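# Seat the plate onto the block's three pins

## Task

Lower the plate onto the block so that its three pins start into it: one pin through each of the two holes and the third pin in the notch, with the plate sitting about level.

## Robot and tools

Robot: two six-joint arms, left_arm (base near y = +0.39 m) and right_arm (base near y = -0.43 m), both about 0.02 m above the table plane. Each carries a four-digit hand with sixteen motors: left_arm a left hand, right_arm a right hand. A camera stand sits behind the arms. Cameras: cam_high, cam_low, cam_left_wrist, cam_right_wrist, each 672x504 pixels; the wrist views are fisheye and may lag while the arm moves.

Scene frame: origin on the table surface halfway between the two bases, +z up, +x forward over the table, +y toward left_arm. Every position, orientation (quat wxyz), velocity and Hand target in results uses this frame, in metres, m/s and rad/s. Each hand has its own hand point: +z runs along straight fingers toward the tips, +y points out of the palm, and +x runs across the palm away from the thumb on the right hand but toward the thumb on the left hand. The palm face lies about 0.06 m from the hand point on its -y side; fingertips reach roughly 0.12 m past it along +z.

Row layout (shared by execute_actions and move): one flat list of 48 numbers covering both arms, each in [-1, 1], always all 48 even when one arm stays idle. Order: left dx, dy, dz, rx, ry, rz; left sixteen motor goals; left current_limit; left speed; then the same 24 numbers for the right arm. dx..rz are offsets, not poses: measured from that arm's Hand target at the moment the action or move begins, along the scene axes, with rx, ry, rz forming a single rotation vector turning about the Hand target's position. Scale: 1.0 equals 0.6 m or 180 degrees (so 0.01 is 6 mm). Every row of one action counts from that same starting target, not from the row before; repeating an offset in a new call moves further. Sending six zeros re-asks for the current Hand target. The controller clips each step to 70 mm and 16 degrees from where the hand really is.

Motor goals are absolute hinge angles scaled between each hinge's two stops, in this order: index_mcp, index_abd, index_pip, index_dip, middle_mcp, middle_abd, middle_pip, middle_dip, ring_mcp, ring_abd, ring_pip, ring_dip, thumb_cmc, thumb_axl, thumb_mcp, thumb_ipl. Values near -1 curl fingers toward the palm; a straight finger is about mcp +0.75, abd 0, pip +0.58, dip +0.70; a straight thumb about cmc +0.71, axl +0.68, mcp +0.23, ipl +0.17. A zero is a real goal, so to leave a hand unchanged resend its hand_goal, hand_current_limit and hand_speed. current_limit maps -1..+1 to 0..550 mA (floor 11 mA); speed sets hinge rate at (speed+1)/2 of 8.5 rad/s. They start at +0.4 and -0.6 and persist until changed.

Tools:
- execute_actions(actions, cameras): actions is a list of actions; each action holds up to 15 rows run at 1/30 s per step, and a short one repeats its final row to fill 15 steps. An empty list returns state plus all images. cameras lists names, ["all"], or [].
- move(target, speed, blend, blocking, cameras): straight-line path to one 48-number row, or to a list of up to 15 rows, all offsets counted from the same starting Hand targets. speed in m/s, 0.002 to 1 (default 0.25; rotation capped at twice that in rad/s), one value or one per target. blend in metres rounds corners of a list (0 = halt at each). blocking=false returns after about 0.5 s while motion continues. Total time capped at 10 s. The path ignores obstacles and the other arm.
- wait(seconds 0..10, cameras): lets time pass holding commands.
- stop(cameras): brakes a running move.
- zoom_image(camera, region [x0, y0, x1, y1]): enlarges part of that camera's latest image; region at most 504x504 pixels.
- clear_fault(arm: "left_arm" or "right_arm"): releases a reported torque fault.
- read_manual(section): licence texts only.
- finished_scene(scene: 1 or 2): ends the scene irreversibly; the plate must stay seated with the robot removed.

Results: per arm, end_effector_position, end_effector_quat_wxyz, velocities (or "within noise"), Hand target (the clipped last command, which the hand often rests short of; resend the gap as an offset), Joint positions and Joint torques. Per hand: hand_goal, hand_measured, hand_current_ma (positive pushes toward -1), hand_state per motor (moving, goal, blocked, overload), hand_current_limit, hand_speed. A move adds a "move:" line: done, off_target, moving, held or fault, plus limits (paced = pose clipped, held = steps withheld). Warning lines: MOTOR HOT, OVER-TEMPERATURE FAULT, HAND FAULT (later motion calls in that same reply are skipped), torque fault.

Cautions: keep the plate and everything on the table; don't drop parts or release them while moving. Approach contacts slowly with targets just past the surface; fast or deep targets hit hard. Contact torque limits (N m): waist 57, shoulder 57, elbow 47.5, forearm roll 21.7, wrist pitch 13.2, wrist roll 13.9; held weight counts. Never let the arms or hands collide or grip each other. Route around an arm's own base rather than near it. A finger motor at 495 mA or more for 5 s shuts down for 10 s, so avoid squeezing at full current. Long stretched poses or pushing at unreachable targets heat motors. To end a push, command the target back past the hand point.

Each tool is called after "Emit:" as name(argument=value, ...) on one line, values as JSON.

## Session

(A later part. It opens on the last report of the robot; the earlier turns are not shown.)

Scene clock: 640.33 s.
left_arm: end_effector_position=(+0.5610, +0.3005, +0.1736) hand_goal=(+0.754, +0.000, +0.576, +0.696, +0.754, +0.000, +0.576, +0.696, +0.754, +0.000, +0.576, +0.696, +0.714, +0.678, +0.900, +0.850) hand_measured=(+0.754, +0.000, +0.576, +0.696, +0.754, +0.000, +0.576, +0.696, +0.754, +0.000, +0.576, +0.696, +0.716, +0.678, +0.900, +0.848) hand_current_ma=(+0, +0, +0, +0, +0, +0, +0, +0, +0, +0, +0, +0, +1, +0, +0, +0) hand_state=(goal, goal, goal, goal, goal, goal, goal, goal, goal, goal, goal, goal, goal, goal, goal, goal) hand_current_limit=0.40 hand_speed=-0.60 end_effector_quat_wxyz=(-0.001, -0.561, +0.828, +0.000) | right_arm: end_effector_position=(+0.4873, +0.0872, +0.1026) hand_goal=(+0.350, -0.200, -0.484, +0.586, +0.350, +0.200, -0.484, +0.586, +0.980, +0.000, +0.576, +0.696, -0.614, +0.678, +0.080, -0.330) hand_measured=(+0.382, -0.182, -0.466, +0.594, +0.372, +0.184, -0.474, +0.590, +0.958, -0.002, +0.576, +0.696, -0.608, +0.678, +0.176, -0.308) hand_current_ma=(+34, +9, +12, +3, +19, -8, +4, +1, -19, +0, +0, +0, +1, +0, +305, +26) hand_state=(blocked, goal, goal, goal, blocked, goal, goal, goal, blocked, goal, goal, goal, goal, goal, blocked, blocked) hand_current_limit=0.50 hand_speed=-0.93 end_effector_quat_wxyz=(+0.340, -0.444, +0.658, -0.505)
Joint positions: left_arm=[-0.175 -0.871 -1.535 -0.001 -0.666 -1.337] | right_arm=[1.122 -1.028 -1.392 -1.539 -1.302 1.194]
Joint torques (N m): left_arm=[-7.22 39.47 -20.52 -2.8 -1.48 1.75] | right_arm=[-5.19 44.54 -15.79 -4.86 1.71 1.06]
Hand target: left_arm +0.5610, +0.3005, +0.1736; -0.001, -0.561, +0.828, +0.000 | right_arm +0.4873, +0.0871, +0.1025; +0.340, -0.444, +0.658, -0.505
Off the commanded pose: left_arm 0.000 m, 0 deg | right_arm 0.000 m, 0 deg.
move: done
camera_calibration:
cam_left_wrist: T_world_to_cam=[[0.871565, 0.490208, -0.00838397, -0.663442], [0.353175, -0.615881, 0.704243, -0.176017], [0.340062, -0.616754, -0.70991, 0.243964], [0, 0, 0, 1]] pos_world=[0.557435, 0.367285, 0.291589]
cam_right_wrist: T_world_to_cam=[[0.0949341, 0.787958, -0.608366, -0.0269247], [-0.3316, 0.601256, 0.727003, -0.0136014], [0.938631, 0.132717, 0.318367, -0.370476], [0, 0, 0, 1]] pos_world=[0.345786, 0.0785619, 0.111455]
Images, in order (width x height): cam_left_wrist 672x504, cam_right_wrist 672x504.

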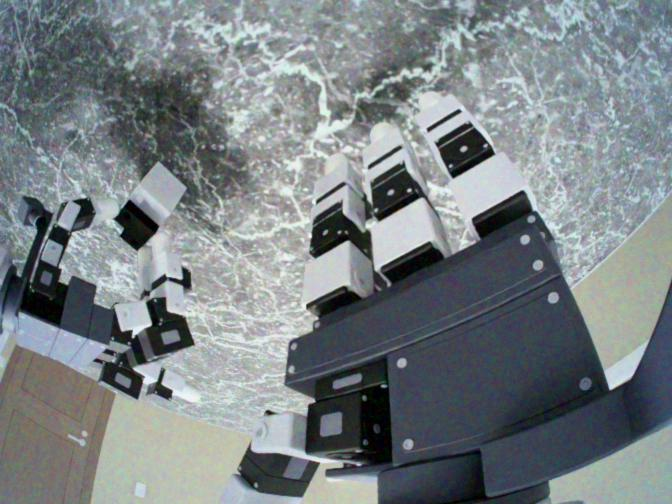

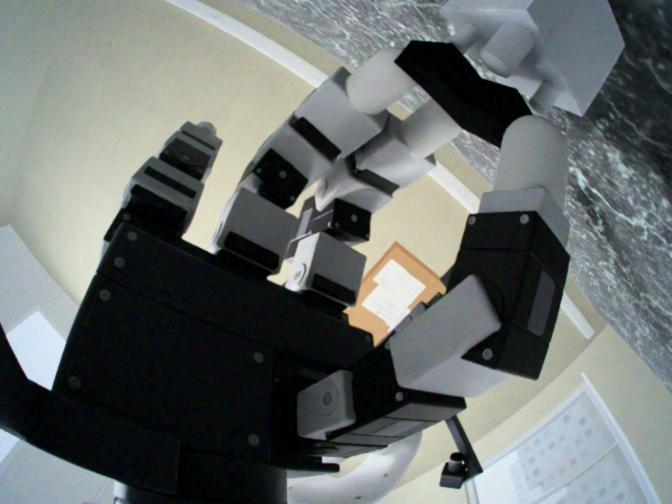

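Emit:
move(target=[0,0,0,0,0,0,0.754,0,0.576,0.696,0.754,0,0.576,0.696,0.754,0,0.576,0.696,0.714,0.678,0.9,0.85,0.4,-0.6,0.003,0.0032,-0.0025,0,0,0,0.35,-0.2,-0.485,0.585,0.35,0.2,-0.485,0.585,0.98,0,0.576,0.696,-0.614,0.678,0.08,-0.33,0.5,-0.93], speed=0.03, cameras=["cam_left_wrist","cam_right_wrist"])

Emit:
zoom_image(camera="cam_left_wrist", region=[112, 180, 172, 240])

Emit:
zoom_image(camera="cam_right_wrist", region=[440, 20, 570, 120])

Scene clock: 676.70 s.
left_arm: end_effector_position=(+0.5610, +0.3005, +0.1736) hand_goal=(+0.754, +0.000, +0.576, +0.696, +0.754, +0.000, +0.576, +0.696, +0.754, +0.000, +0.576, +0.696, +0.714, +0.678, +0.900, +0.850) hand_measured=(+0.754, +0.000, +0.576, +0.696, +0.754, +0.000, +0.576, +0.696, +0.754, +0.000, +0.576, +0.696, +0.716, +0.678, +0.900, +0.848) hand_current_ma=(+0, +0, +0, +0, +0, +0, +0, +0, +0, +0, +0, +0, +1, +0, +0, +0) hand_state=(goal, goal, goal, goal, goal, goal, goal, goal, goal, goal, goal, goal, goal, goal, goal, goal) hand_current_limit=0.40 hand_speed=-0.60 end_effector_quat_wxyz=(-0.001, -0.561, +0.828, +0.000) | right_arm: end_effector_position=(+0.4891, +0.0891, +0.1011) hand_goal=(+0.350, -0.200, -0.484, +0.586, +0.350, +0.200, -0.484, +0.586, +0.980, +0.000, +0.576, +0.696, -0.614, +0.678, +0.080, -0.330) hand_measured=(+0.382, -0.182, -0.466, +0.594, +0.372, +0.184, -0.474, +0.590, +0.958, -0.002, +0.576, +0.696, -0.608, +0.678, +0.176, -0.308) hand_current_ma=(+34, +9, +12, +3, +19, -8, +4, +1, -19, +0, +0, +0, +1, +0, +305, +26) hand_state=(blocked, goal, goal, goal, blocked, goal, goal, goal, blocked, goal, goal, goal, goal, goal, blocked, blocked) hand_current_limit=0.50 hand_speed=-0.93 end_effector_quat_wxyz=(+0.340, -0.444, +0.658, -0.505)
Joint positions: left_arm=[-0.175 -0.871 -1.535 -0.001 -0.666 -1.337] | right_arm=[1.121 -1.036 -1.402 -1.54 -1.301 1.191]
Joint torques (N m): left_arm=[-7.26 38.87 -20.32 -2.9 -2 1.75] | right_arm=[-19.74 45.6 -16.09 -3.96 1.6 -0.95]
Hand target: left_arm +0.5610, +0.3005, +0.1736; -0.001, -0.561, +0.828, +0.000 | right_arm +0.4891, +0.0891, +0.1010; +0.340, -0.444, +0.658, -0.505
Off the commanded pose: left_arm 0.000 m, 0 deg | right_arm 0.000 m, 0 deg.
move: done
camera_calibration:
cam_left_wrist: T_world_to_cam=[[0.871565, 0.490208, -0.00838397, -0.663442], [0.353175, -0.615881, 0.704243, -0.176017], [0.340062, -0.616754, -0.70991, 0.243964], [0, 0, 0, 1]] pos_world=[0.557435, 0.367285, 0.291589]
cam_right_wrist: T_world_to_cam=[[0.0949341, 0.787958, -0.608366, -0.0295052], [-0.3316, 0.601256, 0.727003, -0.0130564], [0.938631, 0.132717, 0.318367, -0.37194], [0, 0, 0, 1]] pos_world=[0.347586, 0.0804619, 0.109955]
Images, in order (width x height): cam_left_wrist 672x504, cam_right_wrist 672x504.

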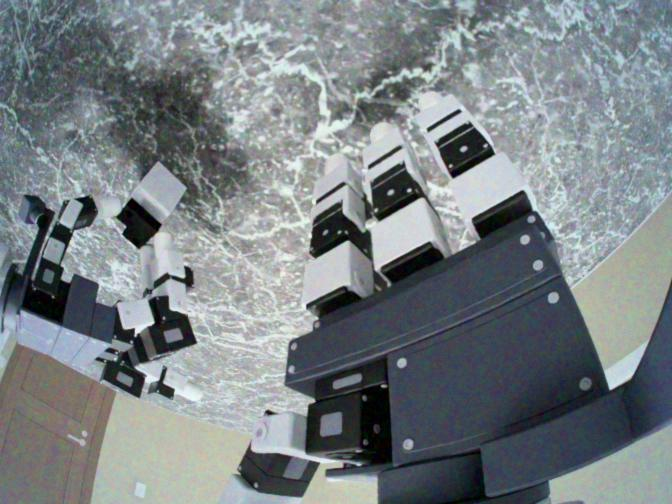

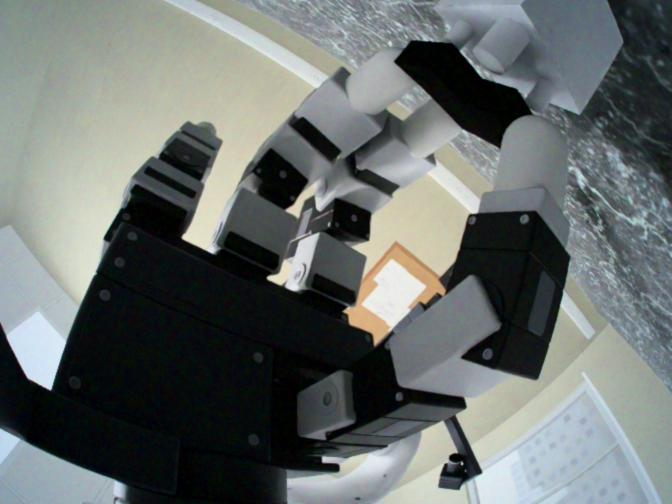

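Scaled by 8.400 from the camera's 672x504 image, which has a finer 960x720 frame.

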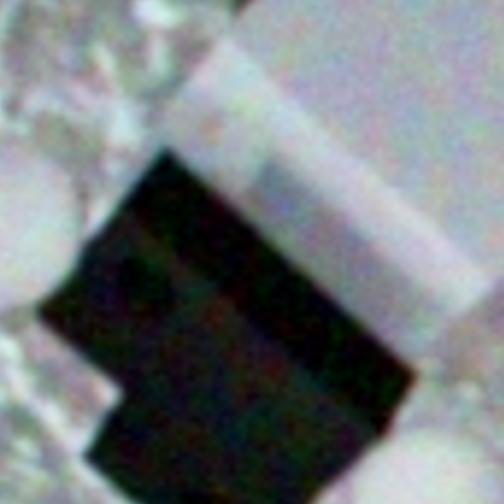

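Scaled by 3.877 from the camera's 672x504 image, which has a finer 960x720 frame.

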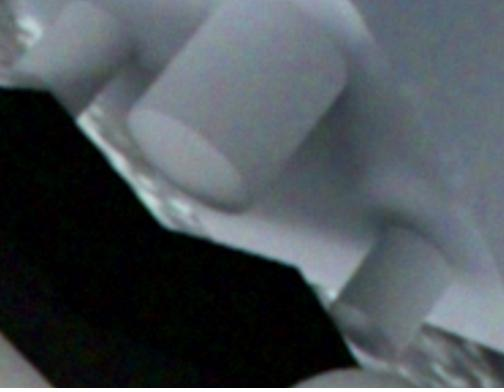

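Emit:
move(target=[0,0,0,0,0,0,0.754,0,0.576,0.696,0.754,0,0.576,0.696,0.754,0,0.576,0.696,0.714,0.678,0.9,0.85,0.4,-0.6,0.001,0.0025,-0.004,0,0,0,0.35,-0.2,-0.485,0.585,0.35,0.2,-0.485,0.585,0.98,0,0.576,0.696,-0.614,0.678,0.08,-0.33,0.5,-0.93], speed=0.02, cameras=["cam_left_wrist","cam_right_wrist"])

Emit:
zoom_image(camera="cam_left_wrist", region=[112, 180, 172, 240])

Emit:
zoom_image(camera="cam_right_wrist", region=[440, 20, 570, 120])

Scene clock: 703.30 s.
left_arm: end_effector_position=(+0.5610, +0.3005, +0.1736) hand_goal=(+0.754, +0.000, +0.576, +0.696, +0.754, +0.000, +0.576, +0.696, +0.754, +0.000, +0.576, +0.696, +0.714, +0.678, +0.900, +0.850) hand_measured=(+0.754, +0.000, +0.576, +0.696, +0.754, +0.000, +0.576, +0.696, +0.754, +0.000, +0.576, +0.696, +0.716, +0.678, +0.900, +0.848) hand_current_ma=(+0, +0, +0, +0, +0, +0, +0, +0, +0, +0, +0, +0, +1, +0, +0, +0) hand_state=(goal, goal, goal, goal, goal, goal, goal, goal, goal, goal, goal, goal, goal, goal, goal, goal) hand_current_limit=0.40 hand_speed=-0.60 end_effector_quat_wxyz=(-0.001, -0.561, +0.828, +0.000) | right_arm: end_effector_position=(+0.4898, +0.0905, +0.0987) hand_goal=(+0.350, -0.200, -0.484, +0.586, +0.350, +0.200, -0.484, +0.586, +0.980, +0.000, +0.576, +0.696, -0.614, +0.678, +0.080, -0.330) hand_measured=(+0.382, -0.182, -0.466, +0.594, +0.372, +0.184, -0.474, +0.590, +0.958, -0.002, +0.576, +0.696, -0.608, +0.678, +0.176, -0.308) hand_current_ma=(+34, +9, +12, +3, +19, -8, +4, +1, -19, +0, +0, +0, +1, +0, +305, +26) hand_state=(blocked, goal, goal, goal, blocked, goal, goal, goal, blocked, goal, goal, goal, goal, goal, blocked, blocked) hand_current_limit=0.50 hand_speed=-0.93 end_effector_quat_wxyz=(+0.340, -0.444, +0.658, -0.505)
Joint positions: left_arm=[-0.175 -0.871 -1.535 -0.001 -0.666 -1.337] | right_arm=[1.121 -1.043 -1.41 -1.54 -1.301 1.19]
Joint torques (N m): left_arm=[-7.49 39.39 -20.03 -2.67 -2.04 1.78] | right_arm=[8.74 46.87 -15.37 2.21 0.8 -0.93]
Hand target: left_arm +0.5610, +0.3005, +0.1736; -0.001, -0.561, +0.828, +0.000 | right_arm +0.4897, +0.0906, +0.0986; +0.340, -0.444, +0.658, -0.505
Off the commanded pose: left_arm 0.000 m, 0 deg | right_arm 0.000 m, 0 deg.
move: done
camera_calibration:
cam_left_wrist: T_world_to_cam=[[0.871565, 0.490208, -0.00838397, -0.663442], [0.353175, -0.615881, 0.704243, -0.176017], [0.340062, -0.616754, -0.70991, 0.243964], [0, 0, 0, 1]] pos_world=[0.557435, 0.367285, 0.291589]
cam_right_wrist: T_world_to_cam=[[0.095011, 0.787963, -0.608348, -0.0321643], [-0.331543, 0.601271, 0.727017, -0.011944], [0.938644, 0.132619, 0.318371, -0.372016], [0, 0, 0, 1]] pos_world=[0.348286, 0.0818621, 0.107555]
Images, in order (width x height): cam_left_wrist 672x504, cam_right_wrist 672x504.

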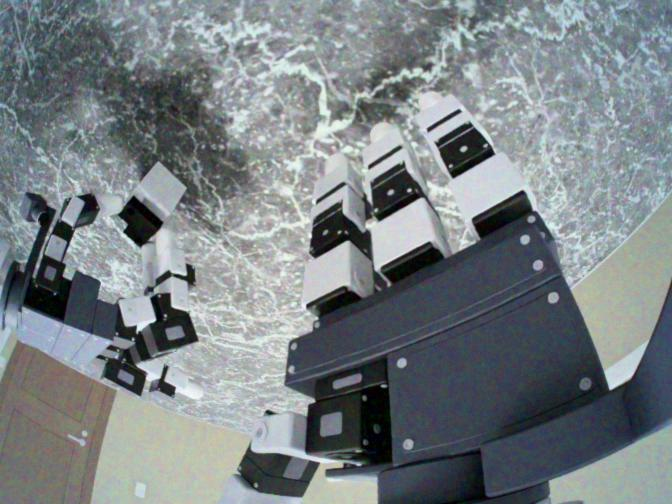

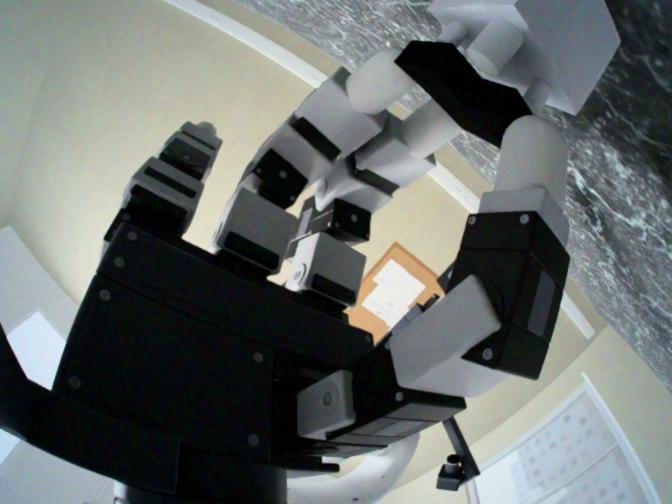

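Scaled by 8.400 from the camera's 672x504 image, which has a finer 960x720 frame.

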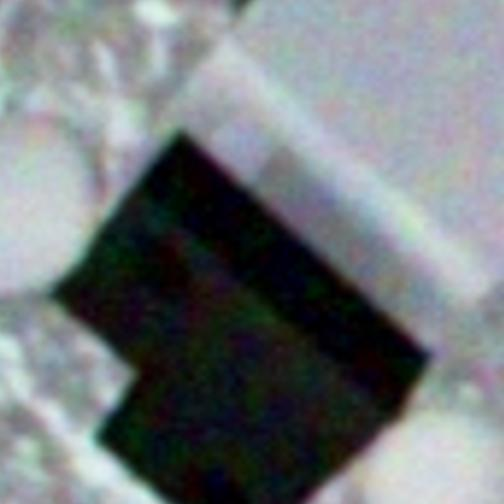

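Scaled by 3.877 from the camera's 672x504 image, which has a finer 960x720 frame.

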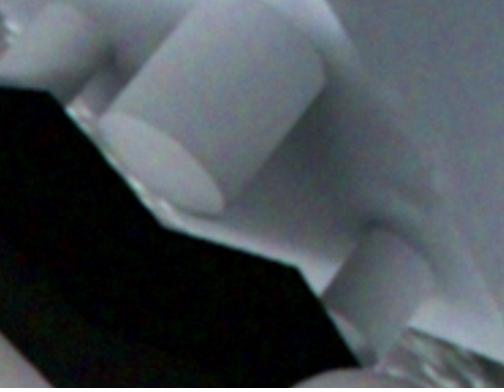

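Emit:
move(target=[0,0,0,0,0,0,0.754,0,0.576,0.696,0.754,0,0.576,0.696,0.754,0,0.576,0.696,0.714,0.678,0.9,0.85,0.4,-0.6,0,0,-0.0035,0,0,0,0.35,-0.2,-0.485,0.585,0.35,0.2,-0.485,0.585,0.98,0,0.576,0.696,-0.614,0.678,0.08,-0.33,0.5,-0.93], speed=0.01, cameras=["cam_left_wrist","cam_right_wrist"])

Emit:
zoom_image(camera="cam_left_wrist", region=[112, 180, 172, 240])

Emit:
zoom_image(camera="cam_right_wrist", region=[440, 20, 570, 120])

Scene clock: 714.87 s.
left_arm: end_effector_position=(+0.5610, +0.3005, +0.1736) hand_goal=(+0.754, +0.000, +0.576, +0.696, +0.754, +0.000, +0.576, +0.696, +0.754, +0.000, +0.576, +0.696, +0.714, +0.678, +0.900, +0.850) hand_measured=(+0.754, +0.000, +0.576, +0.696, +0.754, +0.000, +0.576, +0.696, +0.754, +0.000, +0.576, +0.696, +0.716, +0.678, +0.900, +0.848) hand_current_ma=(+0, +0, +0, +0, +0, +0, +0, +0, +0, +0, +0, +0, +1, +0, +0, +0) hand_state=(goal, goal, goal, goal, goal, goal, goal, goal, goal, goal, goal, goal, goal, goal, goal, goal) hand_current_limit=0.40 hand_speed=-0.60 end_effector_quat_wxyz=(-0.001, -0.561, +0.828, +0.000) | right_arm: end_effector_position=(+0.4897, +0.0906, +0.0966) hand_goal=(+0.350, -0.200, -0.484, +0.586, +0.350, +0.200, -0.484, +0.586, +0.980, +0.000, +0.576, +0.696, -0.614, +0.678, +0.080, -0.330) hand_measured=(+0.382, -0.182, -0.466, +0.594, +0.372, +0.184, -0.474, +0.590, +0.958, -0.002, +0.576, +0.696, -0.608, +0.678, +0.176, -0.308) hand_current_ma=(+34, +9, +12, +3, +19, -8, +4, +1, -19, +0, +0, +0, +1, +0, +305, +26) hand_state=(blocked, goal, goal, goal, blocked, goal, goal, goal, blocked, goal, goal, goal, goal, goal, blocked, blocked) hand_current_limit=0.50 hand_speed=-0.93 end_effector_quat_wxyz=(+0.340, -0.444, +0.658, -0.505)
Joint positions: left_arm=[-0.175 -0.871 -1.535 -0.001 -0.666 -1.337] | right_arm=[1.121 -1.047 -1.412 -1.54 -1.301 1.193]
Joint torques (N m): left_arm=[-7.41 38.87 -20.13 -2.83 -1.97 1.71] | right_arm=[20.41 47.35 -16.26 -4.11 -3.26 0.83]
Hand target: left_arm +0.5610, +0.3005, +0.1736; -0.001, -0.561, +0.828, +0.000 | right_arm +0.4897, +0.0906, +0.0965; +0.340, -0.444, +0.658, -0.505
Off the commanded pose: left_arm 0.000 m, 0 deg | right_arm 0.000 m, 0 deg.
move: done
camera_calibration:
cam_left_wrist: T_world_to_cam=[[0.871565, 0.490208, -0.00838397, -0.663442], [0.353175, -0.615881, 0.704243, -0.176017], [0.340062, -0.616754, -0.70991, 0.243964], [0, 0, 0, 1]] pos_world=[0.557435, 0.367285, 0.291589]
cam_right_wrist: T_world_to_cam=[[0.0950079, 0.787969, -0.608341, -0.0335206], [-0.331544, 0.601263, 0.727022, -0.0104771], [0.938644, 0.132619, 0.318371, -0.37136], [0, 0, 0, 1]] pos_world=[0.348286, 0.0819621, 0.105455]
Images, in order (width x height): cam_left_wrist 672x504, cam_right_wrist 672x504.

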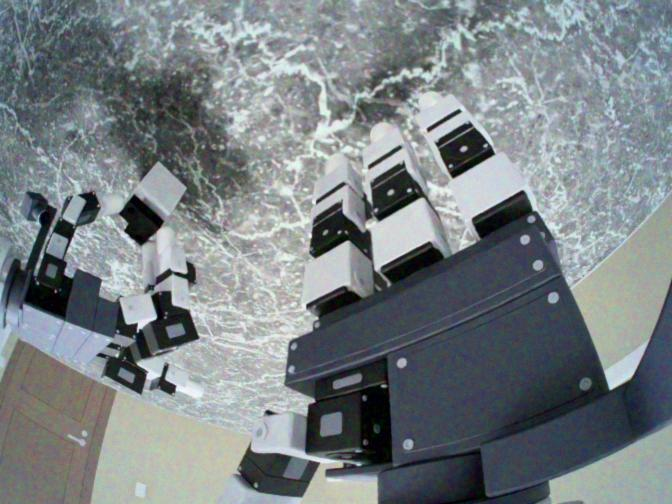

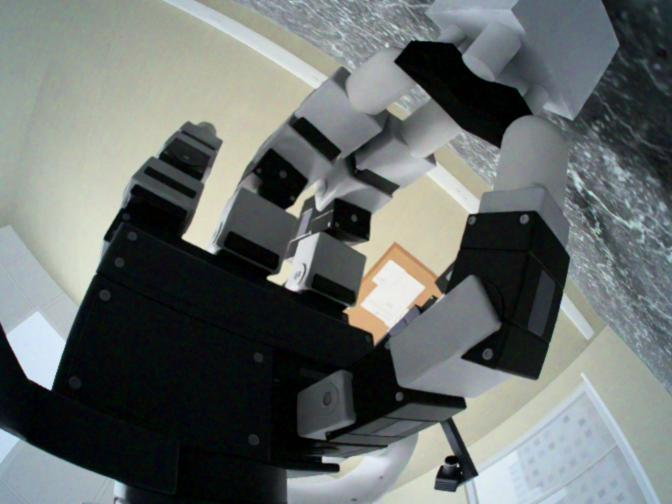

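Scaled by 8.400 from the camera's 672x504 image, which has a finer 960x720 frame.

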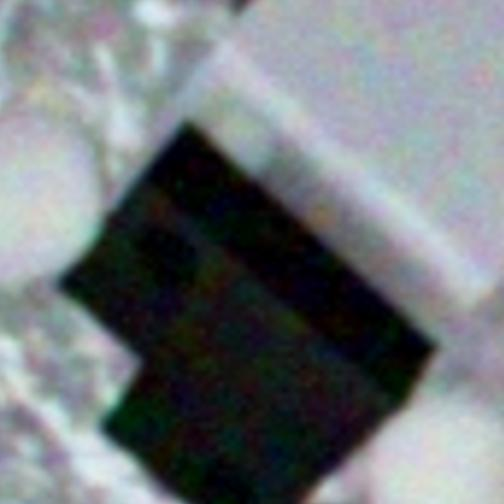

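Scaled by 3.877 from the camera's 672x504 image, which has a finer 960x720 frame.

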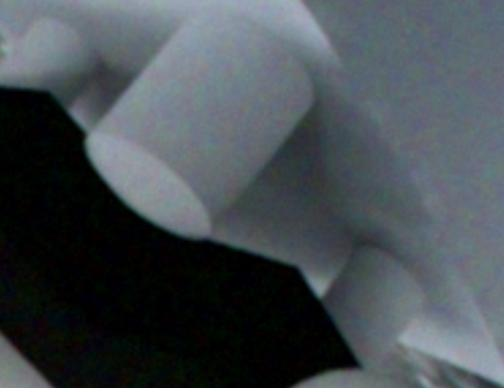

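Emit:
move(target=[0,0,0,0,0,0,0.754,0,0.576,0.696,0.754,0,0.576,0.696,0.754,0,0.576,0.696,0.714,0.678,0.9,0.85,0.4,-0.6,-0.0002,-0.0005,-0.003,0,0,0,0.35,-0.2,-0.485,0.585,0.35,0.2,-0.485,0.585,0.98,0,0.576,0.696,-0.614,0.678,0.08,-0.33,0.5,-0.93], speed=0.01, cameras=["cam_left_wrist","cam_right_wrist"])

Emit:
zoom_image(camera="cam_left_wrist", region=[124, 180, 154, 210])

Emit:
zoom_image(camera="cam_left_wrist", region=[112, 190, 172, 250])

Emit:
zoom_image(camera="cam_right_wrist", region=[440, 20, 570, 120])

Scene clock: 736.10 s.
left_arm: end_effector_position=(+0.5610, +0.3005, +0.1736) hand_goal=(+0.754, +0.000, +0.576, +0.696, +0.754, +0.000, +0.576, +0.696, +0.754, +0.000, +0.576, +0.696, +0.714, +0.678, +0.900, +0.850) hand_measured=(+0.754, +0.000, +0.576, +0.696, +0.754, +0.000, +0.576, +0.696, +0.754, +0.000, +0.576, +0.696, +0.716, +0.678, +0.900, +0.848) hand_current_ma=(+0, +0, +0, +0, +0, +0, +0, +0, +0, +0, +0, +0, +1, +0, +0, +0) hand_state=(goal, goal, goal, goal, goal, goal, goal, goal, goal, goal, goal, goal, goal, goal, goal, goal) hand_current_limit=0.40 hand_speed=-0.60 end_effector_quat_wxyz=(-0.001, -0.561, +0.828, +0.000) | right_arm: end_effector_position=(+0.4896, +0.0903, +0.0948) hand_goal=(+0.350, -0.200, -0.484, +0.586, +0.350, +0.200, -0.484, +0.586, +0.980, +0.000, +0.576, +0.696, -0.614, +0.678, +0.080, -0.330) hand_measured=(+0.382, -0.182, -0.466, +0.594, +0.372, +0.184, -0.474, +0.590, +0.958, -0.002, +0.576, +0.696, -0.608, +0.678, +0.176, -0.308) hand_current_ma=(+34, +9, +12, +3, +19, -8, +4, +1, -19, +0, +0, +0, +1, +0, +305, +26) hand_state=(blocked, goal, goal, goal, blocked, goal, goal, goal, blocked, goal, goal, goal, goal, goal, blocked, blocked) hand_current_limit=0.50 hand_speed=-0.93 end_effector_quat_wxyz=(+0.340, -0.444, +0.658, -0.505)
Joint positions: left_arm=[-0.175 -0.871 -1.535 -0.001 -0.666 -1.337] | right_arm=[1.121 -1.05 -1.412 -1.541 -1.301 1.196]
Joint torques (N m): left_arm=[-6.95 39.84 -20.55 -2.71 -1.99 1.74] | right_arm=[13.8 43.04 -15.92 -4.79 1.69 1.02]
Hand target: left_arm +0.5610, +0.3005, +0.1736; -0.001, -0.561, +0.828, +0.000 | right_arm +0.4896, +0.0903, +0.0947; +0.340, -0.444, +0.658, -0.505
Off the commanded pose: left_arm 0.000 m, 0 deg | right_arm 0.000 m, 0 deg.
move: done
camera_calibration:
cam_left_wrist: T_world_to_cam=[[0.871565, 0.490208, -0.00838397, -0.663442], [0.353175, -0.615881, 0.704243, -0.176017], [0.340062, -0.616754, -0.70991, 0.243964], [0, 0, 0, 1]] pos_world=[0.557435, 0.367285, 0.291589]
cam_right_wrist: T_world_to_cam=[[0.0949341, 0.787958, -0.608366, -0.0343309], [-0.3316, 0.601256, 0.727003, -0.00903202], [0.938631, 0.132717, 0.318367, -0.370563], [0, 0, 0, 1]] pos_world=[0.348086, 0.0816619, 0.103655]
Images, in order (width x height): cam_left_wrist 672x504, cam_right_wrist 672x504.

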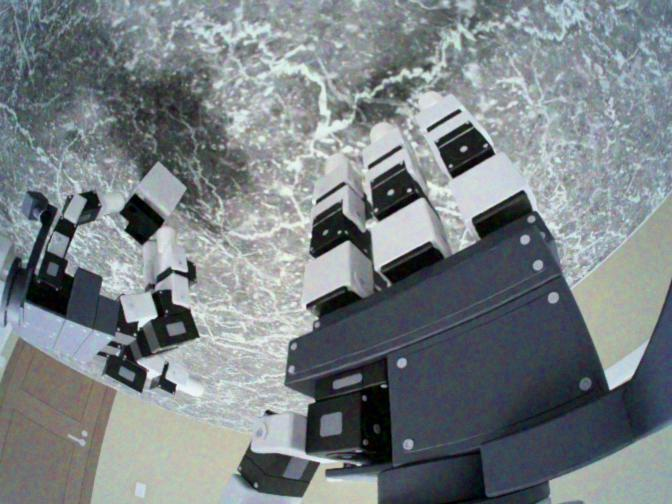

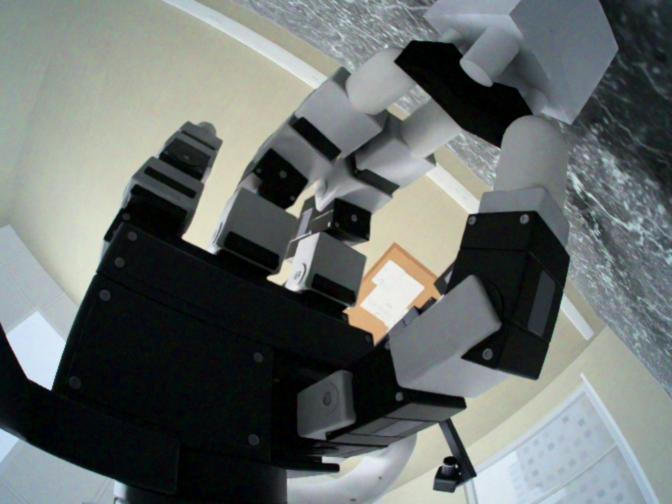

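Scaled by 16.800 from the camera's 672x504 image, which has a finer 960x720 frame.

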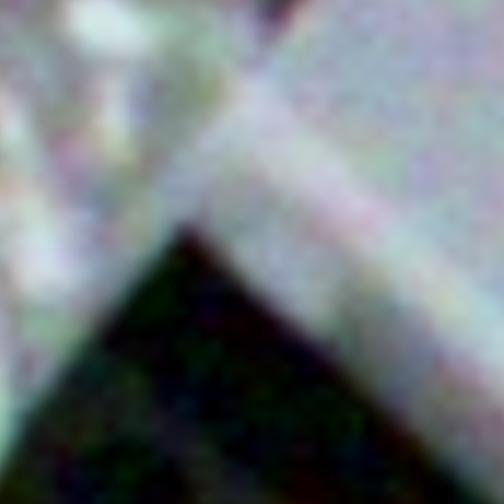

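Scaled by 8.400 from the camera's 672x504 image, which has a finer 960x720 frame.

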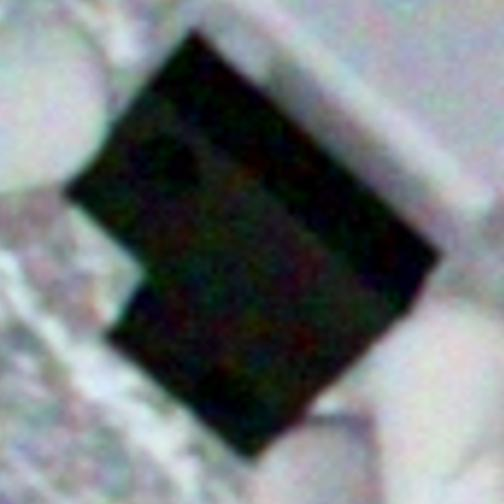

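Scaled by 3.877 from the camera's 672x504 image, which has a finer 960x720 frame.

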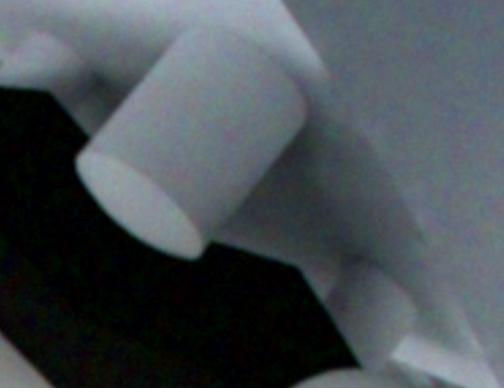

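Emit:
move(target=[0,0,0,0,0,0,0.754,0,0.576,0.696,0.754,0,0.576,0.696,0.754,0,0.576,0.696,0.714,0.678,0.9,0.85,0.4,-0.6,0,0,-0.0018,0,0,0,0.35,-0.2,-0.485,0.585,0.35,0.2,-0.485,0.585,0.98,0,0.576,0.696,-0.614,0.678,0.08,-0.33,0.5,-0.93], speed=0.01, cameras=["cam_left_wrist","cam_right_wrist"])

Emit:
zoom_image(camera="cam_left_wrist", region=[112, 190, 172, 250])

Emit:
zoom_image(camera="cam_right_wrist", region=[440, 20, 570, 120])

Scene clock: 741.47 s.
left_arm: end_effector_position=(+0.5610, +0.3005, +0.1736) hand_goal=(+0.754, +0.000, +0.576, +0.696, +0.754, +0.000, +0.576, +0.696, +0.754, +0.000, +0.576, +0.696, +0.714, +0.678, +0.900, +0.850) hand_measured=(+0.754, +0.000, +0.576, +0.696, +0.754, +0.000, +0.576, +0.696, +0.754, +0.000, +0.576, +0.696, +0.716, +0.678, +0.900, +0.848) hand_current_ma=(+0, +0, +0, +0, +0, +0, +0, +0, +0, +0, +0, +0, +1, +0, +0, +0) hand_state=(goal, goal, goal, goal, goal, goal, goal, goal, goal, goal, goal, goal, goal, goal, goal, goal) hand_current_limit=0.40 hand_speed=-0.60 end_effector_quat_wxyz=(-0.001, -0.561, +0.828, +0.000) | right_arm: end_effector_position=(+0.4896, +0.0903, +0.0937) hand_goal=(+0.350, -0.200, -0.484, +0.586, +0.350, +0.200, -0.484, +0.586, +0.980, +0.000, +0.576, +0.696, -0.614, +0.678, +0.080, -0.330) hand_measured=(+0.382, -0.182, -0.466, +0.594, +0.372, +0.184, -0.474, +0.590, +0.958, -0.002, +0.576, +0.696, -0.608, +0.678, +0.176, -0.308) hand_current_ma=(+34, +9, +12, +3, +19, -8, +4, +1, -19, +0, +0, +0, +1, +0, +305, +26) hand_state=(blocked, goal, goal, goal, blocked, goal, goal, goal, blocked, goal, goal, goal, goal, goal, blocked, blocked) hand_current_limit=0.50 hand_speed=-0.93 end_effector_quat_wxyz=(+0.340, -0.444, +0.658, -0.505)
Joint positions: left_arm=[-0.175 -0.871 -1.535 -0.001 -0.666 -1.337] | right_arm=[1.121 -1.052 -1.413 -1.541 -1.301 1.197]
Joint torques (N m): left_arm=[-7.12 39.59 -20.15 -2.63 -1.99 1.75] | right_arm=[-17.67 44.79 -15.62 -4.14 1.6 1.09]
Hand target: left_arm +0.5610, +0.3005, +0.1736; -0.001, -0.561, +0.828, +0.000 | right_arm +0.4896, +0.0903, +0.0937; +0.340, -0.444, +0.658, -0.505
Off the commanded pose: left_arm 0.000 m, 0 deg | right_arm 0.000 m, 0 deg.
move: done
camera_calibration:
cam_left_wrist: T_world_to_cam=[[0.871565, 0.490208, -0.00838397, -0.663442], [0.353175, -0.615881, 0.704243, -0.176017], [0.340062, -0.616754, -0.70991, 0.243964], [0, 0, 0, 1]] pos_world=[0.557435, 0.367285, 0.291589]
cam_right_wrist: T_world_to_cam=[[0.0949341, 0.787958, -0.608366, -0.0350001], [-0.3316, 0.601256, 0.727003, -0.00823231], [0.938631, 0.132717, 0.318367, -0.370213], [0, 0, 0, 1]] pos_world=[0.348086, 0.0816619, 0.102555]
Images, in order (width x height): cam_left_wrist 672x504, cam_right_wrist 672x504.

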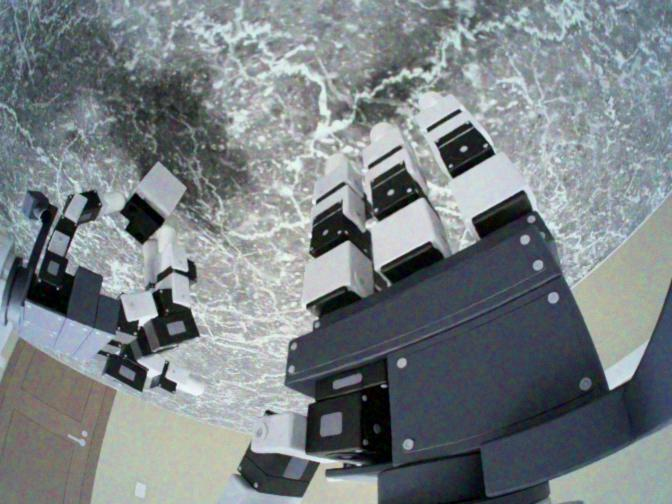

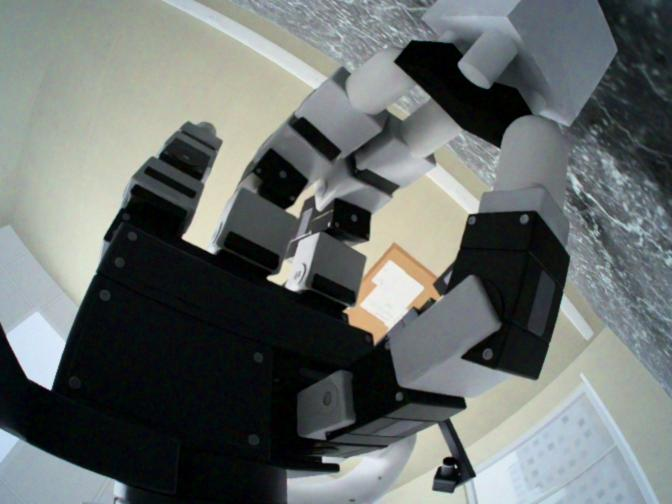

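Scaled by 8.400 from the camera's 672x504 image, which has a finer 960x720 frame.

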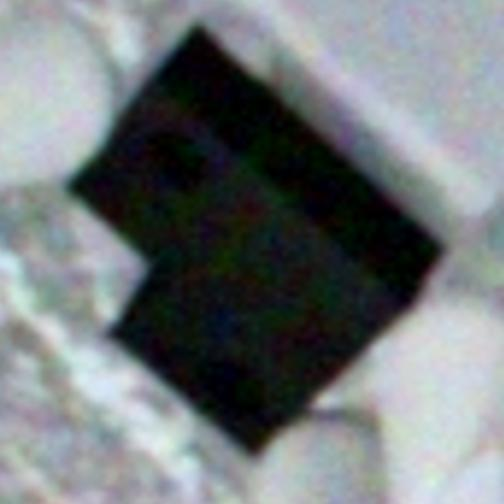

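Scaled by 3.877 from the camera's 672x504 image, which has a finer 960x720 frame.

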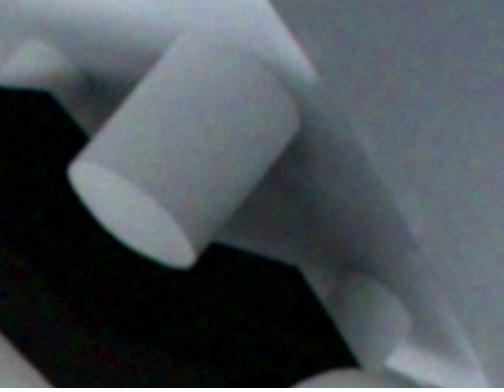

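Emit:
move(target=[0,0,0,0,0,0,0.754,0,0.576,0.696,0.754,0,0.576,0.696,0.754,0,0.576,0.696,0.714,0.678,0.9,0.85,0.4,-0.6,0,0,-0.0015,0,0,0,0.35,-0.2,-0.485,0.585,0.35,0.2,-0.485,0.585,0.98,0,0.576,0.696,-0.614,0.678,0.08,-0.33,0.5,-0.93], speed=0.01, cameras=["cam_left_wrist","cam_right_wrist"])

Emit:
zoom_image(camera="cam_left_wrist", region=[112, 190, 172, 250])

Emit:
zoom_image(camera="cam_right_wrist", region=[440, 20, 570, 120])

Scene clock: 755.20 s.
left_arm: end_effector_position=(+0.5610, +0.3005, +0.1736) hand_goal=(+0.754, +0.000, +0.576, +0.696, +0.754, +0.000, +0.576, +0.696, +0.754, +0.000, +0.576, +0.696, +0.714, +0.678, +0.900, +0.850) hand_measured=(+0.754, +0.000, +0.576, +0.696, +0.754, +0.000, +0.576, +0.696, +0.754, +0.000, +0.576, +0.696, +0.716, +0.678, +0.900, +0.848) hand_current_ma=(+0, +0, +0, +0, +0, +0, +0, +0, +0, +0, +0, +0, +1, +0, +0, +0) hand_state=(goal, goal, goal, goal, goal, goal, goal, goal, goal, goal, goal, goal, goal, goal, goal, goal) hand_current_limit=0.40 hand_speed=-0.60 end_effector_quat_wxyz=(-0.001, -0.561, +0.828, +0.000) | right_arm: end_effector_position=(+0.4896, +0.0903, +0.0928) hand_goal=(+0.350, -0.200, -0.484, +0.586, +0.350, +0.200, -0.484, +0.586, +0.980, +0.000, +0.576, +0.696, -0.614, +0.678, +0.080, -0.330) hand_measured=(+0.382, -0.182, -0.466, +0.594, +0.374, +0.184, -0.474, +0.590, +0.958, -0.002, +0.576, +0.696, -0.612, +0.678, +0.176, -0.308) hand_current_ma=(+34, +9, +12, +3, +20, -8, +4, +1, -19, +0, +0, +0, +0, +0, +305, +26) hand_state=(blocked, goal, goal, goal, blocked, goal, goal, goal, blocked, goal, goal, goal, goal, goal, blocked, blocked) hand_current_limit=0.50 hand_speed=-0.93 end_effector_quat_wxyz=(+0.340, -0.444, +0.658, -0.505)
Joint positions: left_arm=[-0.175 -0.871 -1.535 -0.001 -0.666 -1.337] | right_arm=[1.121 -1.054 -1.414 -1.541 -1.301 1.198]
Joint torques (N m): left_arm=[-7.33 39.5 -20.2 -2.74 -1.98 1.71] | right_arm=[-16.26 44.12 -15.76 -4.44 1.84 1.13]
Hand target: left_arm +0.5610, +0.3005, +0.1736; -0.001, -0.561, +0.828, +0.000 | right_arm +0.4896, +0.0903, +0.0928; +0.340, -0.444, +0.658, -0.505
Off the commanded pose: left_arm 0.000 m, 0 deg | right_arm 0.000 m, 0 deg.
move: done
camera_calibration:
cam_left_wrist: T_world_to_cam=[[0.871565, 0.490208, -0.00838397, -0.663442], [0.353175, -0.615881, 0.704243, -0.176017], [0.340062, -0.616754, -0.70991, 0.243964], [0, 0, 0, 1]] pos_world=[0.557435, 0.367285, 0.291589]
cam_right_wrist: T_world_to_cam=[[0.0949341, 0.787958, -0.608366, -0.0355477], [-0.3316, 0.601256, 0.727003, -0.00757801], [0.938631, 0.132717, 0.318367, -0.369926], [0, 0, 0, 1]] pos_world=[0.348086, 0.0816619, 0.101655]
Images, in order (width x height): cam_left_wrist 672x504, cam_right_wrist 672x504.

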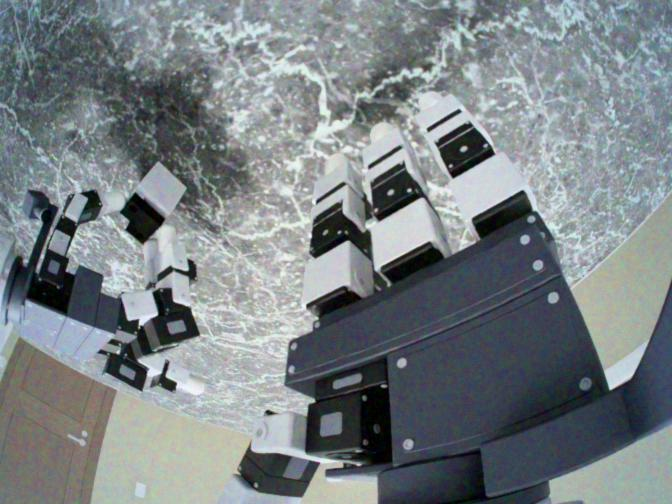

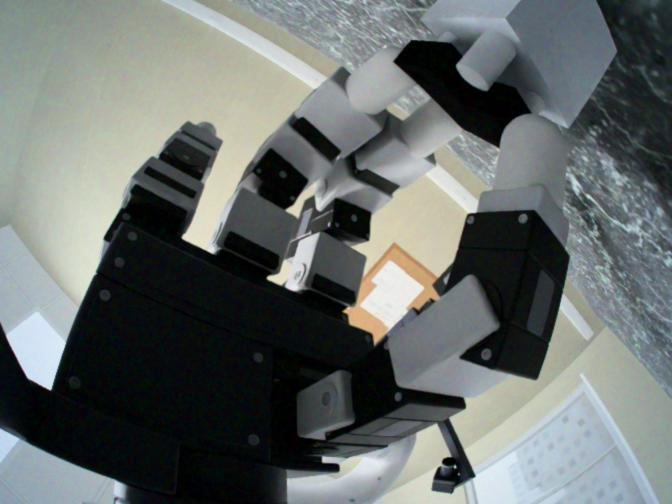

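Scaled by 8.400 from the camera's 672x504 image, which has a finer 960x720 frame.

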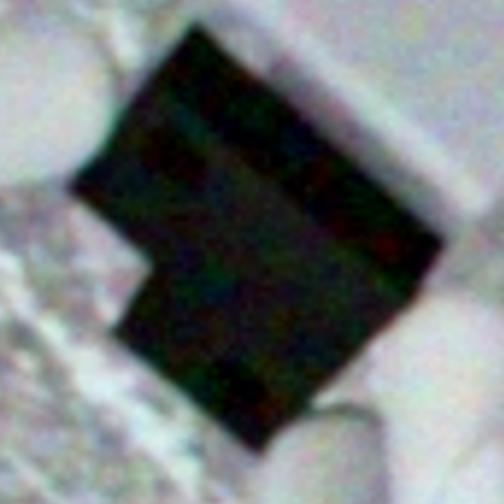

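Scaled by 3.877 from the camera's 672x504 image, which has a finer 960x720 frame.

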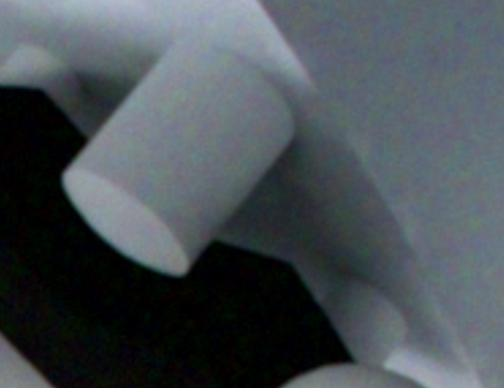

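Emit:
move(target=[[0,0,0,0,0,0,0.754,0,0.576,0.696,0.754,0,0.576,0.696,0.754,0,0.576,0.696,0.714,0.678,0.9,0.85,0.4,-0.6,0,0,0.002,0,0,0,0.35,-0.2,-0.485,0.585,0.35,0.2,-0.485,0.585,0.98,0,0.576,0.696,-0.614,0.678,0.08,-0.33,0.5,-0.93],[0,0,0,0,0,0,0.754,0,0.576,0.696,0.754,0,0.576,0.696,0.754,0,0.576,0.696,0.714,0.678,0.9,0.85,0.4,-0.6,-0.0003,-0.0007,0.002,0,0,0,0.35,-0.2,-0.485,0.585,0.35,0.2,-0.485,0.585,0.98,0,0.576,0.696,-0.614,0.678,0.08,-0.33,0.5,-0.93]], speed=0.01, cameras=["cam_left_wrist","cam_right_wrist"])

Emit:
zoom_image(camera="cam_left_wrist", region=[112, 190, 172, 250])

Emit:
zoom_image(camera="cam_right_wrist", region=[440, 20, 570, 120])

Scene clock: 765.87 s.
left_arm: end_effector_position=(+0.5610, +0.3005, +0.1736) hand_goal=(+0.754, +0.000, +0.576, +0.696, +0.754, +0.000, +0.576, +0.696, +0.754, +0.000, +0.576, +0.696, +0.714, +0.678, +0.900, +0.850) hand_measured=(+0.754, +0.000, +0.576, +0.696, +0.754, +0.000, +0.576, +0.696, +0.754, +0.000, +0.576, +0.696, +0.716, +0.678, +0.900, +0.848) hand_current_ma=(+0, +0, +0, +0, +0, +0, +0, +0, +0, +0, +0, +0, +1, +0, +0, +0) hand_state=(goal, goal, goal, goal, goal, goal, goal, goal, goal, goal, goal, goal, goal, goal, goal, goal) hand_current_limit=0.40 hand_speed=-0.60 end_effector_quat_wxyz=(-0.001, -0.561, +0.828, +0.000) | right_arm: end_effector_position=(+0.4894, +0.0898, +0.0940) hand_goal=(+0.350, -0.200, -0.484, +0.586, +0.350, +0.200, -0.484, +0.586, +0.980, +0.000, +0.576, +0.696, -0.614, +0.678, +0.080, -0.330) hand_measured=(+0.382, -0.182, -0.466, +0.594, +0.374, +0.184, -0.474, +0.590, +0.958, -0.002, +0.576, +0.696, -0.610, +0.678, +0.176, -0.308) hand_current_ma=(+34, +9, +13, +3, +20, -9, +4, +1, -19, +0, +0, +0, +1, +0, +304, +26) hand_state=(blocked, goal, goal, goal, blocked, goal, goal, goal, blocked, goal, goal, goal, goal, goal, blocked, blocked) hand_current_limit=0.50 hand_speed=-0.93 end_effector_quat_wxyz=(+0.340, -0.444, +0.658, -0.505)
Joint positions: left_arm=[-0.175 -0.871 -1.535 -0.001 -0.666 -1.337] | right_arm=[1.121 -1.051 -1.411 -1.541 -1.301 1.197]
Joint torques (N m): left_arm=[-6.53 39.85 -20.25 -2.78 -2.03 1.72] | right_arm=[-17.54 74.97 -4.94 -0.55 1.65 0.84]
Hand target: left_arm +0.5610, +0.3005, +0.1736; -0.001, -0.561, +0.828, +0.000 | right_arm +0.4894, +0.0898, +0.0940; +0.340, -0.444, +0.658, -0.505
Off the commanded pose: left_arm 0.000 m, 0 deg | right_arm 0.000 m, 0 deg.
move: done
camera_calibration:
cam_left_wrist: T_world_to_cam=[[0.871565, 0.490208, -0.00838397, -0.663442], [0.353175, -0.615881, 0.704243, -0.176017], [0.340062, -0.616754, -0.70991, 0.243964], [0, 0, 0, 1]] pos_world=[0.557435, 0.367285, 0.291589]
cam_right_wrist: T_world_to_cam=[[0.0948906, 0.787798, -0.608581, -0.0343549], [-0.33141, 0.601467, 0.726915, -0.00829074], [0.938703, 0.132712, 0.318157, -0.370058], [0, 0, 0, 1]] pos_world=[0.347887, 0.0811625, 0.102855]
Images, in order (width x height): cam_left_wrist 672x504, cam_right_wrist 672x504.

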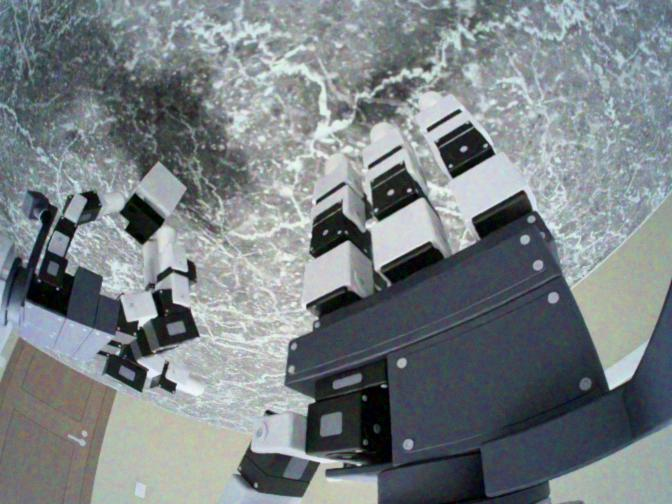

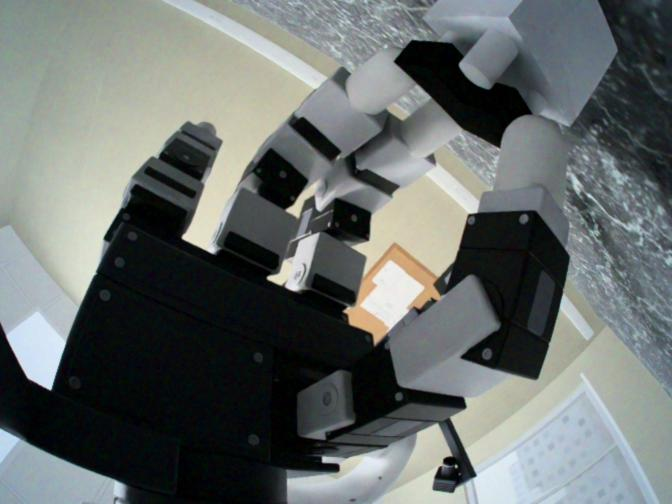

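Scaled by 8.400 from the camera's 672x504 image, which has a finer 960x720 frame.

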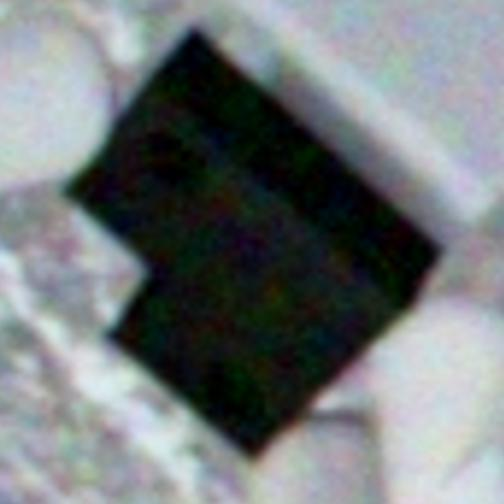

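Scaled by 3.877 from the camera's 672x504 image, which has a finer 960x720 frame.

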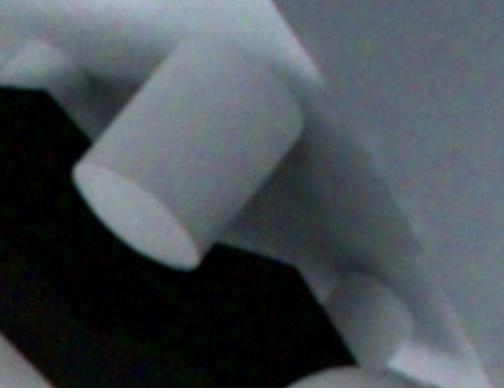

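Emit:
move(target=[0,0,0,0,0,0,0.754,0,0.576,0.696,0.754,0,0.576,0.696,0.754,0,0.576,0.696,0.714,0.678,0.9,0.85,0.4,-0.6,0,0,-0.002,0,0,0,0.35,-0.2,-0.485,0.585,0.35,0.2,-0.485,0.585,0.98,0,0.576,0.696,-0.614,0.678,0.08,-0.33,0.5,-0.93], speed=0.01, cameras=["cam_left_wrist","cam_right_wrist"])

Emit:
zoom_image(camera="cam_left_wrist", region=[112, 190, 172, 250])

Emit:
zoom_image(camera="cam_right_wrist", region=[440, 20, 570, 120])

Scene clock: 771.00 s.
left_arm: end_effector_position=(+0.5610, +0.3005, +0.1736) hand_goal=(+0.754, +0.000, +0.576, +0.696, +0.754, +0.000, +0.576, +0.696, +0.754, +0.000, +0.576, +0.696, +0.714, +0.678, +0.900, +0.850) hand_measured=(+0.754, +0.000, +0.576, +0.696, +0.754, +0.000, +0.576, +0.696, +0.754, +0.000, +0.576, +0.696, +0.716, +0.678, +0.900, +0.848) hand_current_ma=(+0, +0, +0, +0, +0, +0, +0, +0, +0, +0, +0, +0, +1, +0, +0, +0) hand_state=(goal, goal, goal, goal, goal, goal, goal, goal, goal, goal, goal, goal, goal, goal, goal, goal) hand_current_limit=0.40 hand_speed=-0.60 end_effector_quat_wxyz=(-0.001, -0.561, +0.828, +0.000) | right_arm: end_effector_position=(+0.4894, +0.0899, +0.0928) hand_goal=(+0.350, -0.200, -0.484, +0.586, +0.350, +0.200, -0.484, +0.586, +0.980, +0.000, +0.576, +0.696, -0.614, +0.678, +0.080, -0.330) hand_measured=(+0.382, -0.182, -0.466, +0.594, +0.374, +0.184, -0.474, +0.592, +0.958, -0.002, +0.576, +0.696, -0.610, +0.678, +0.176, -0.308) hand_current_ma=(+34, +9, +13, +3, +20, -9, +4, +1, -19, +0, +0, +0, +1, +0, +304, +26) hand_state=(blocked, goal, goal, goal, blocked, goal, goal, goal, blocked, goal, goal, goal, goal, goal, blocked, blocked) hand_current_limit=0.50 hand_speed=-0.93 end_effector_quat_wxyz=(+0.340, -0.444, +0.658, -0.505)
Joint positions: left_arm=[-0.175 -0.871 -1.535 -0.001 -0.666 -1.337] | right_arm=[1.121 -1.053 -1.412 -1.542 -1.301 1.199]
Joint torques (N m): left_arm=[-6.77 39.57 -20.39 -2.66 -1.96 1.66] | right_arm=[-18.7 42.93 -14.46 -3.88 1.87 0.9]
Hand target: left_arm +0.5610, +0.3005, +0.1736; -0.001, -0.561, +0.828, +0.000 | right_arm +0.4894, +0.0898, +0.0928; +0.340, -0.444, +0.658, -0.505
Off the commanded pose: left_arm 0.000 m, 0 deg | right_arm 0.000 m, 0 deg.
move: done
camera_calibration:
cam_left_wrist: T_world_to_cam=[[0.871565, 0.490208, -0.00838397, -0.663442], [0.353175, -0.615881, 0.704243, -0.176017], [0.340062, -0.616754, -0.70991, 0.243964], [0, 0, 0, 1]] pos_world=[0.557435, 0.367285, 0.291589]
cam_right_wrist: T_world_to_cam=[[0.0950079, 0.787969, -0.608341, -0.0352523], [-0.331544, 0.601263, 0.727022, -0.00739295], [0.938644, 0.132619, 0.318371, -0.369776], [0, 0, 0, 1]] pos_world=[0.347986, 0.0812621, 0.101655]
Images, in order (width x height): cam_left_wrist 672x504, cam_right_wrist 672x504.

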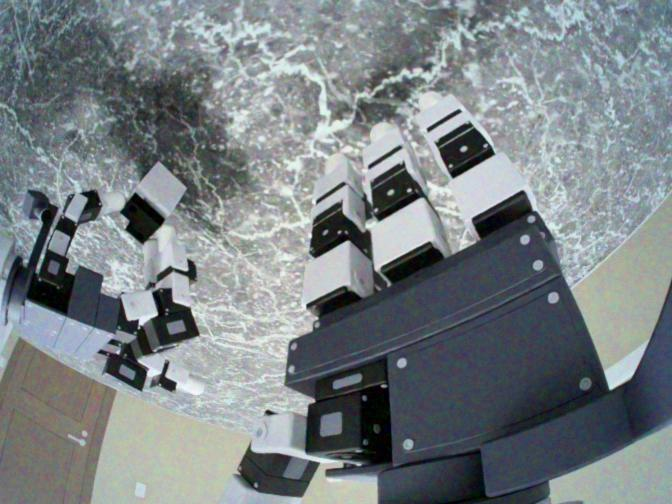

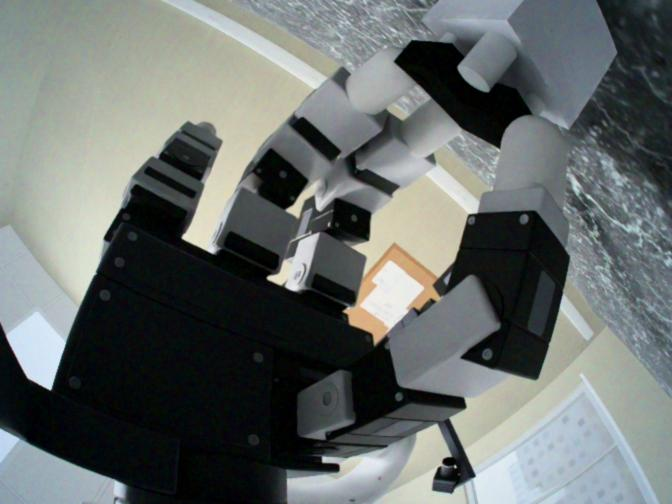

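Scaled by 8.400 from the camera's 672x504 image, which has a finer 960x720 frame.

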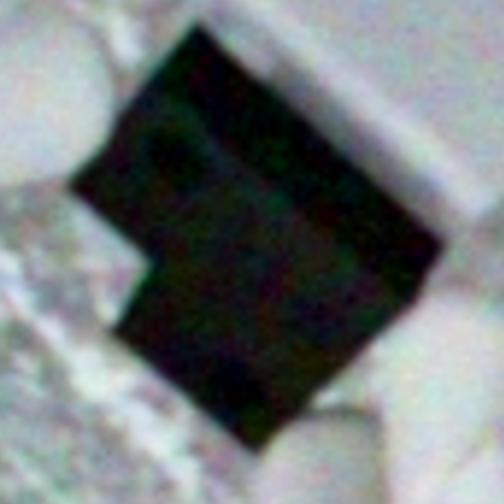

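Scaled by 3.877 from the camera's 672x504 image, which has a finer 960x720 frame.

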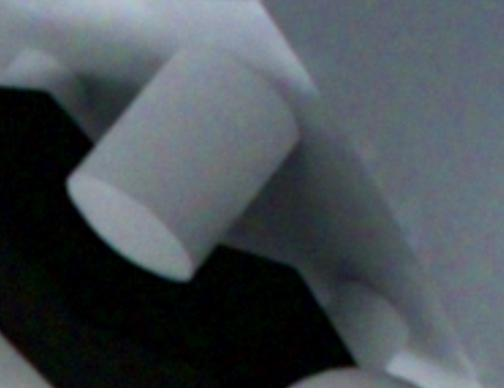

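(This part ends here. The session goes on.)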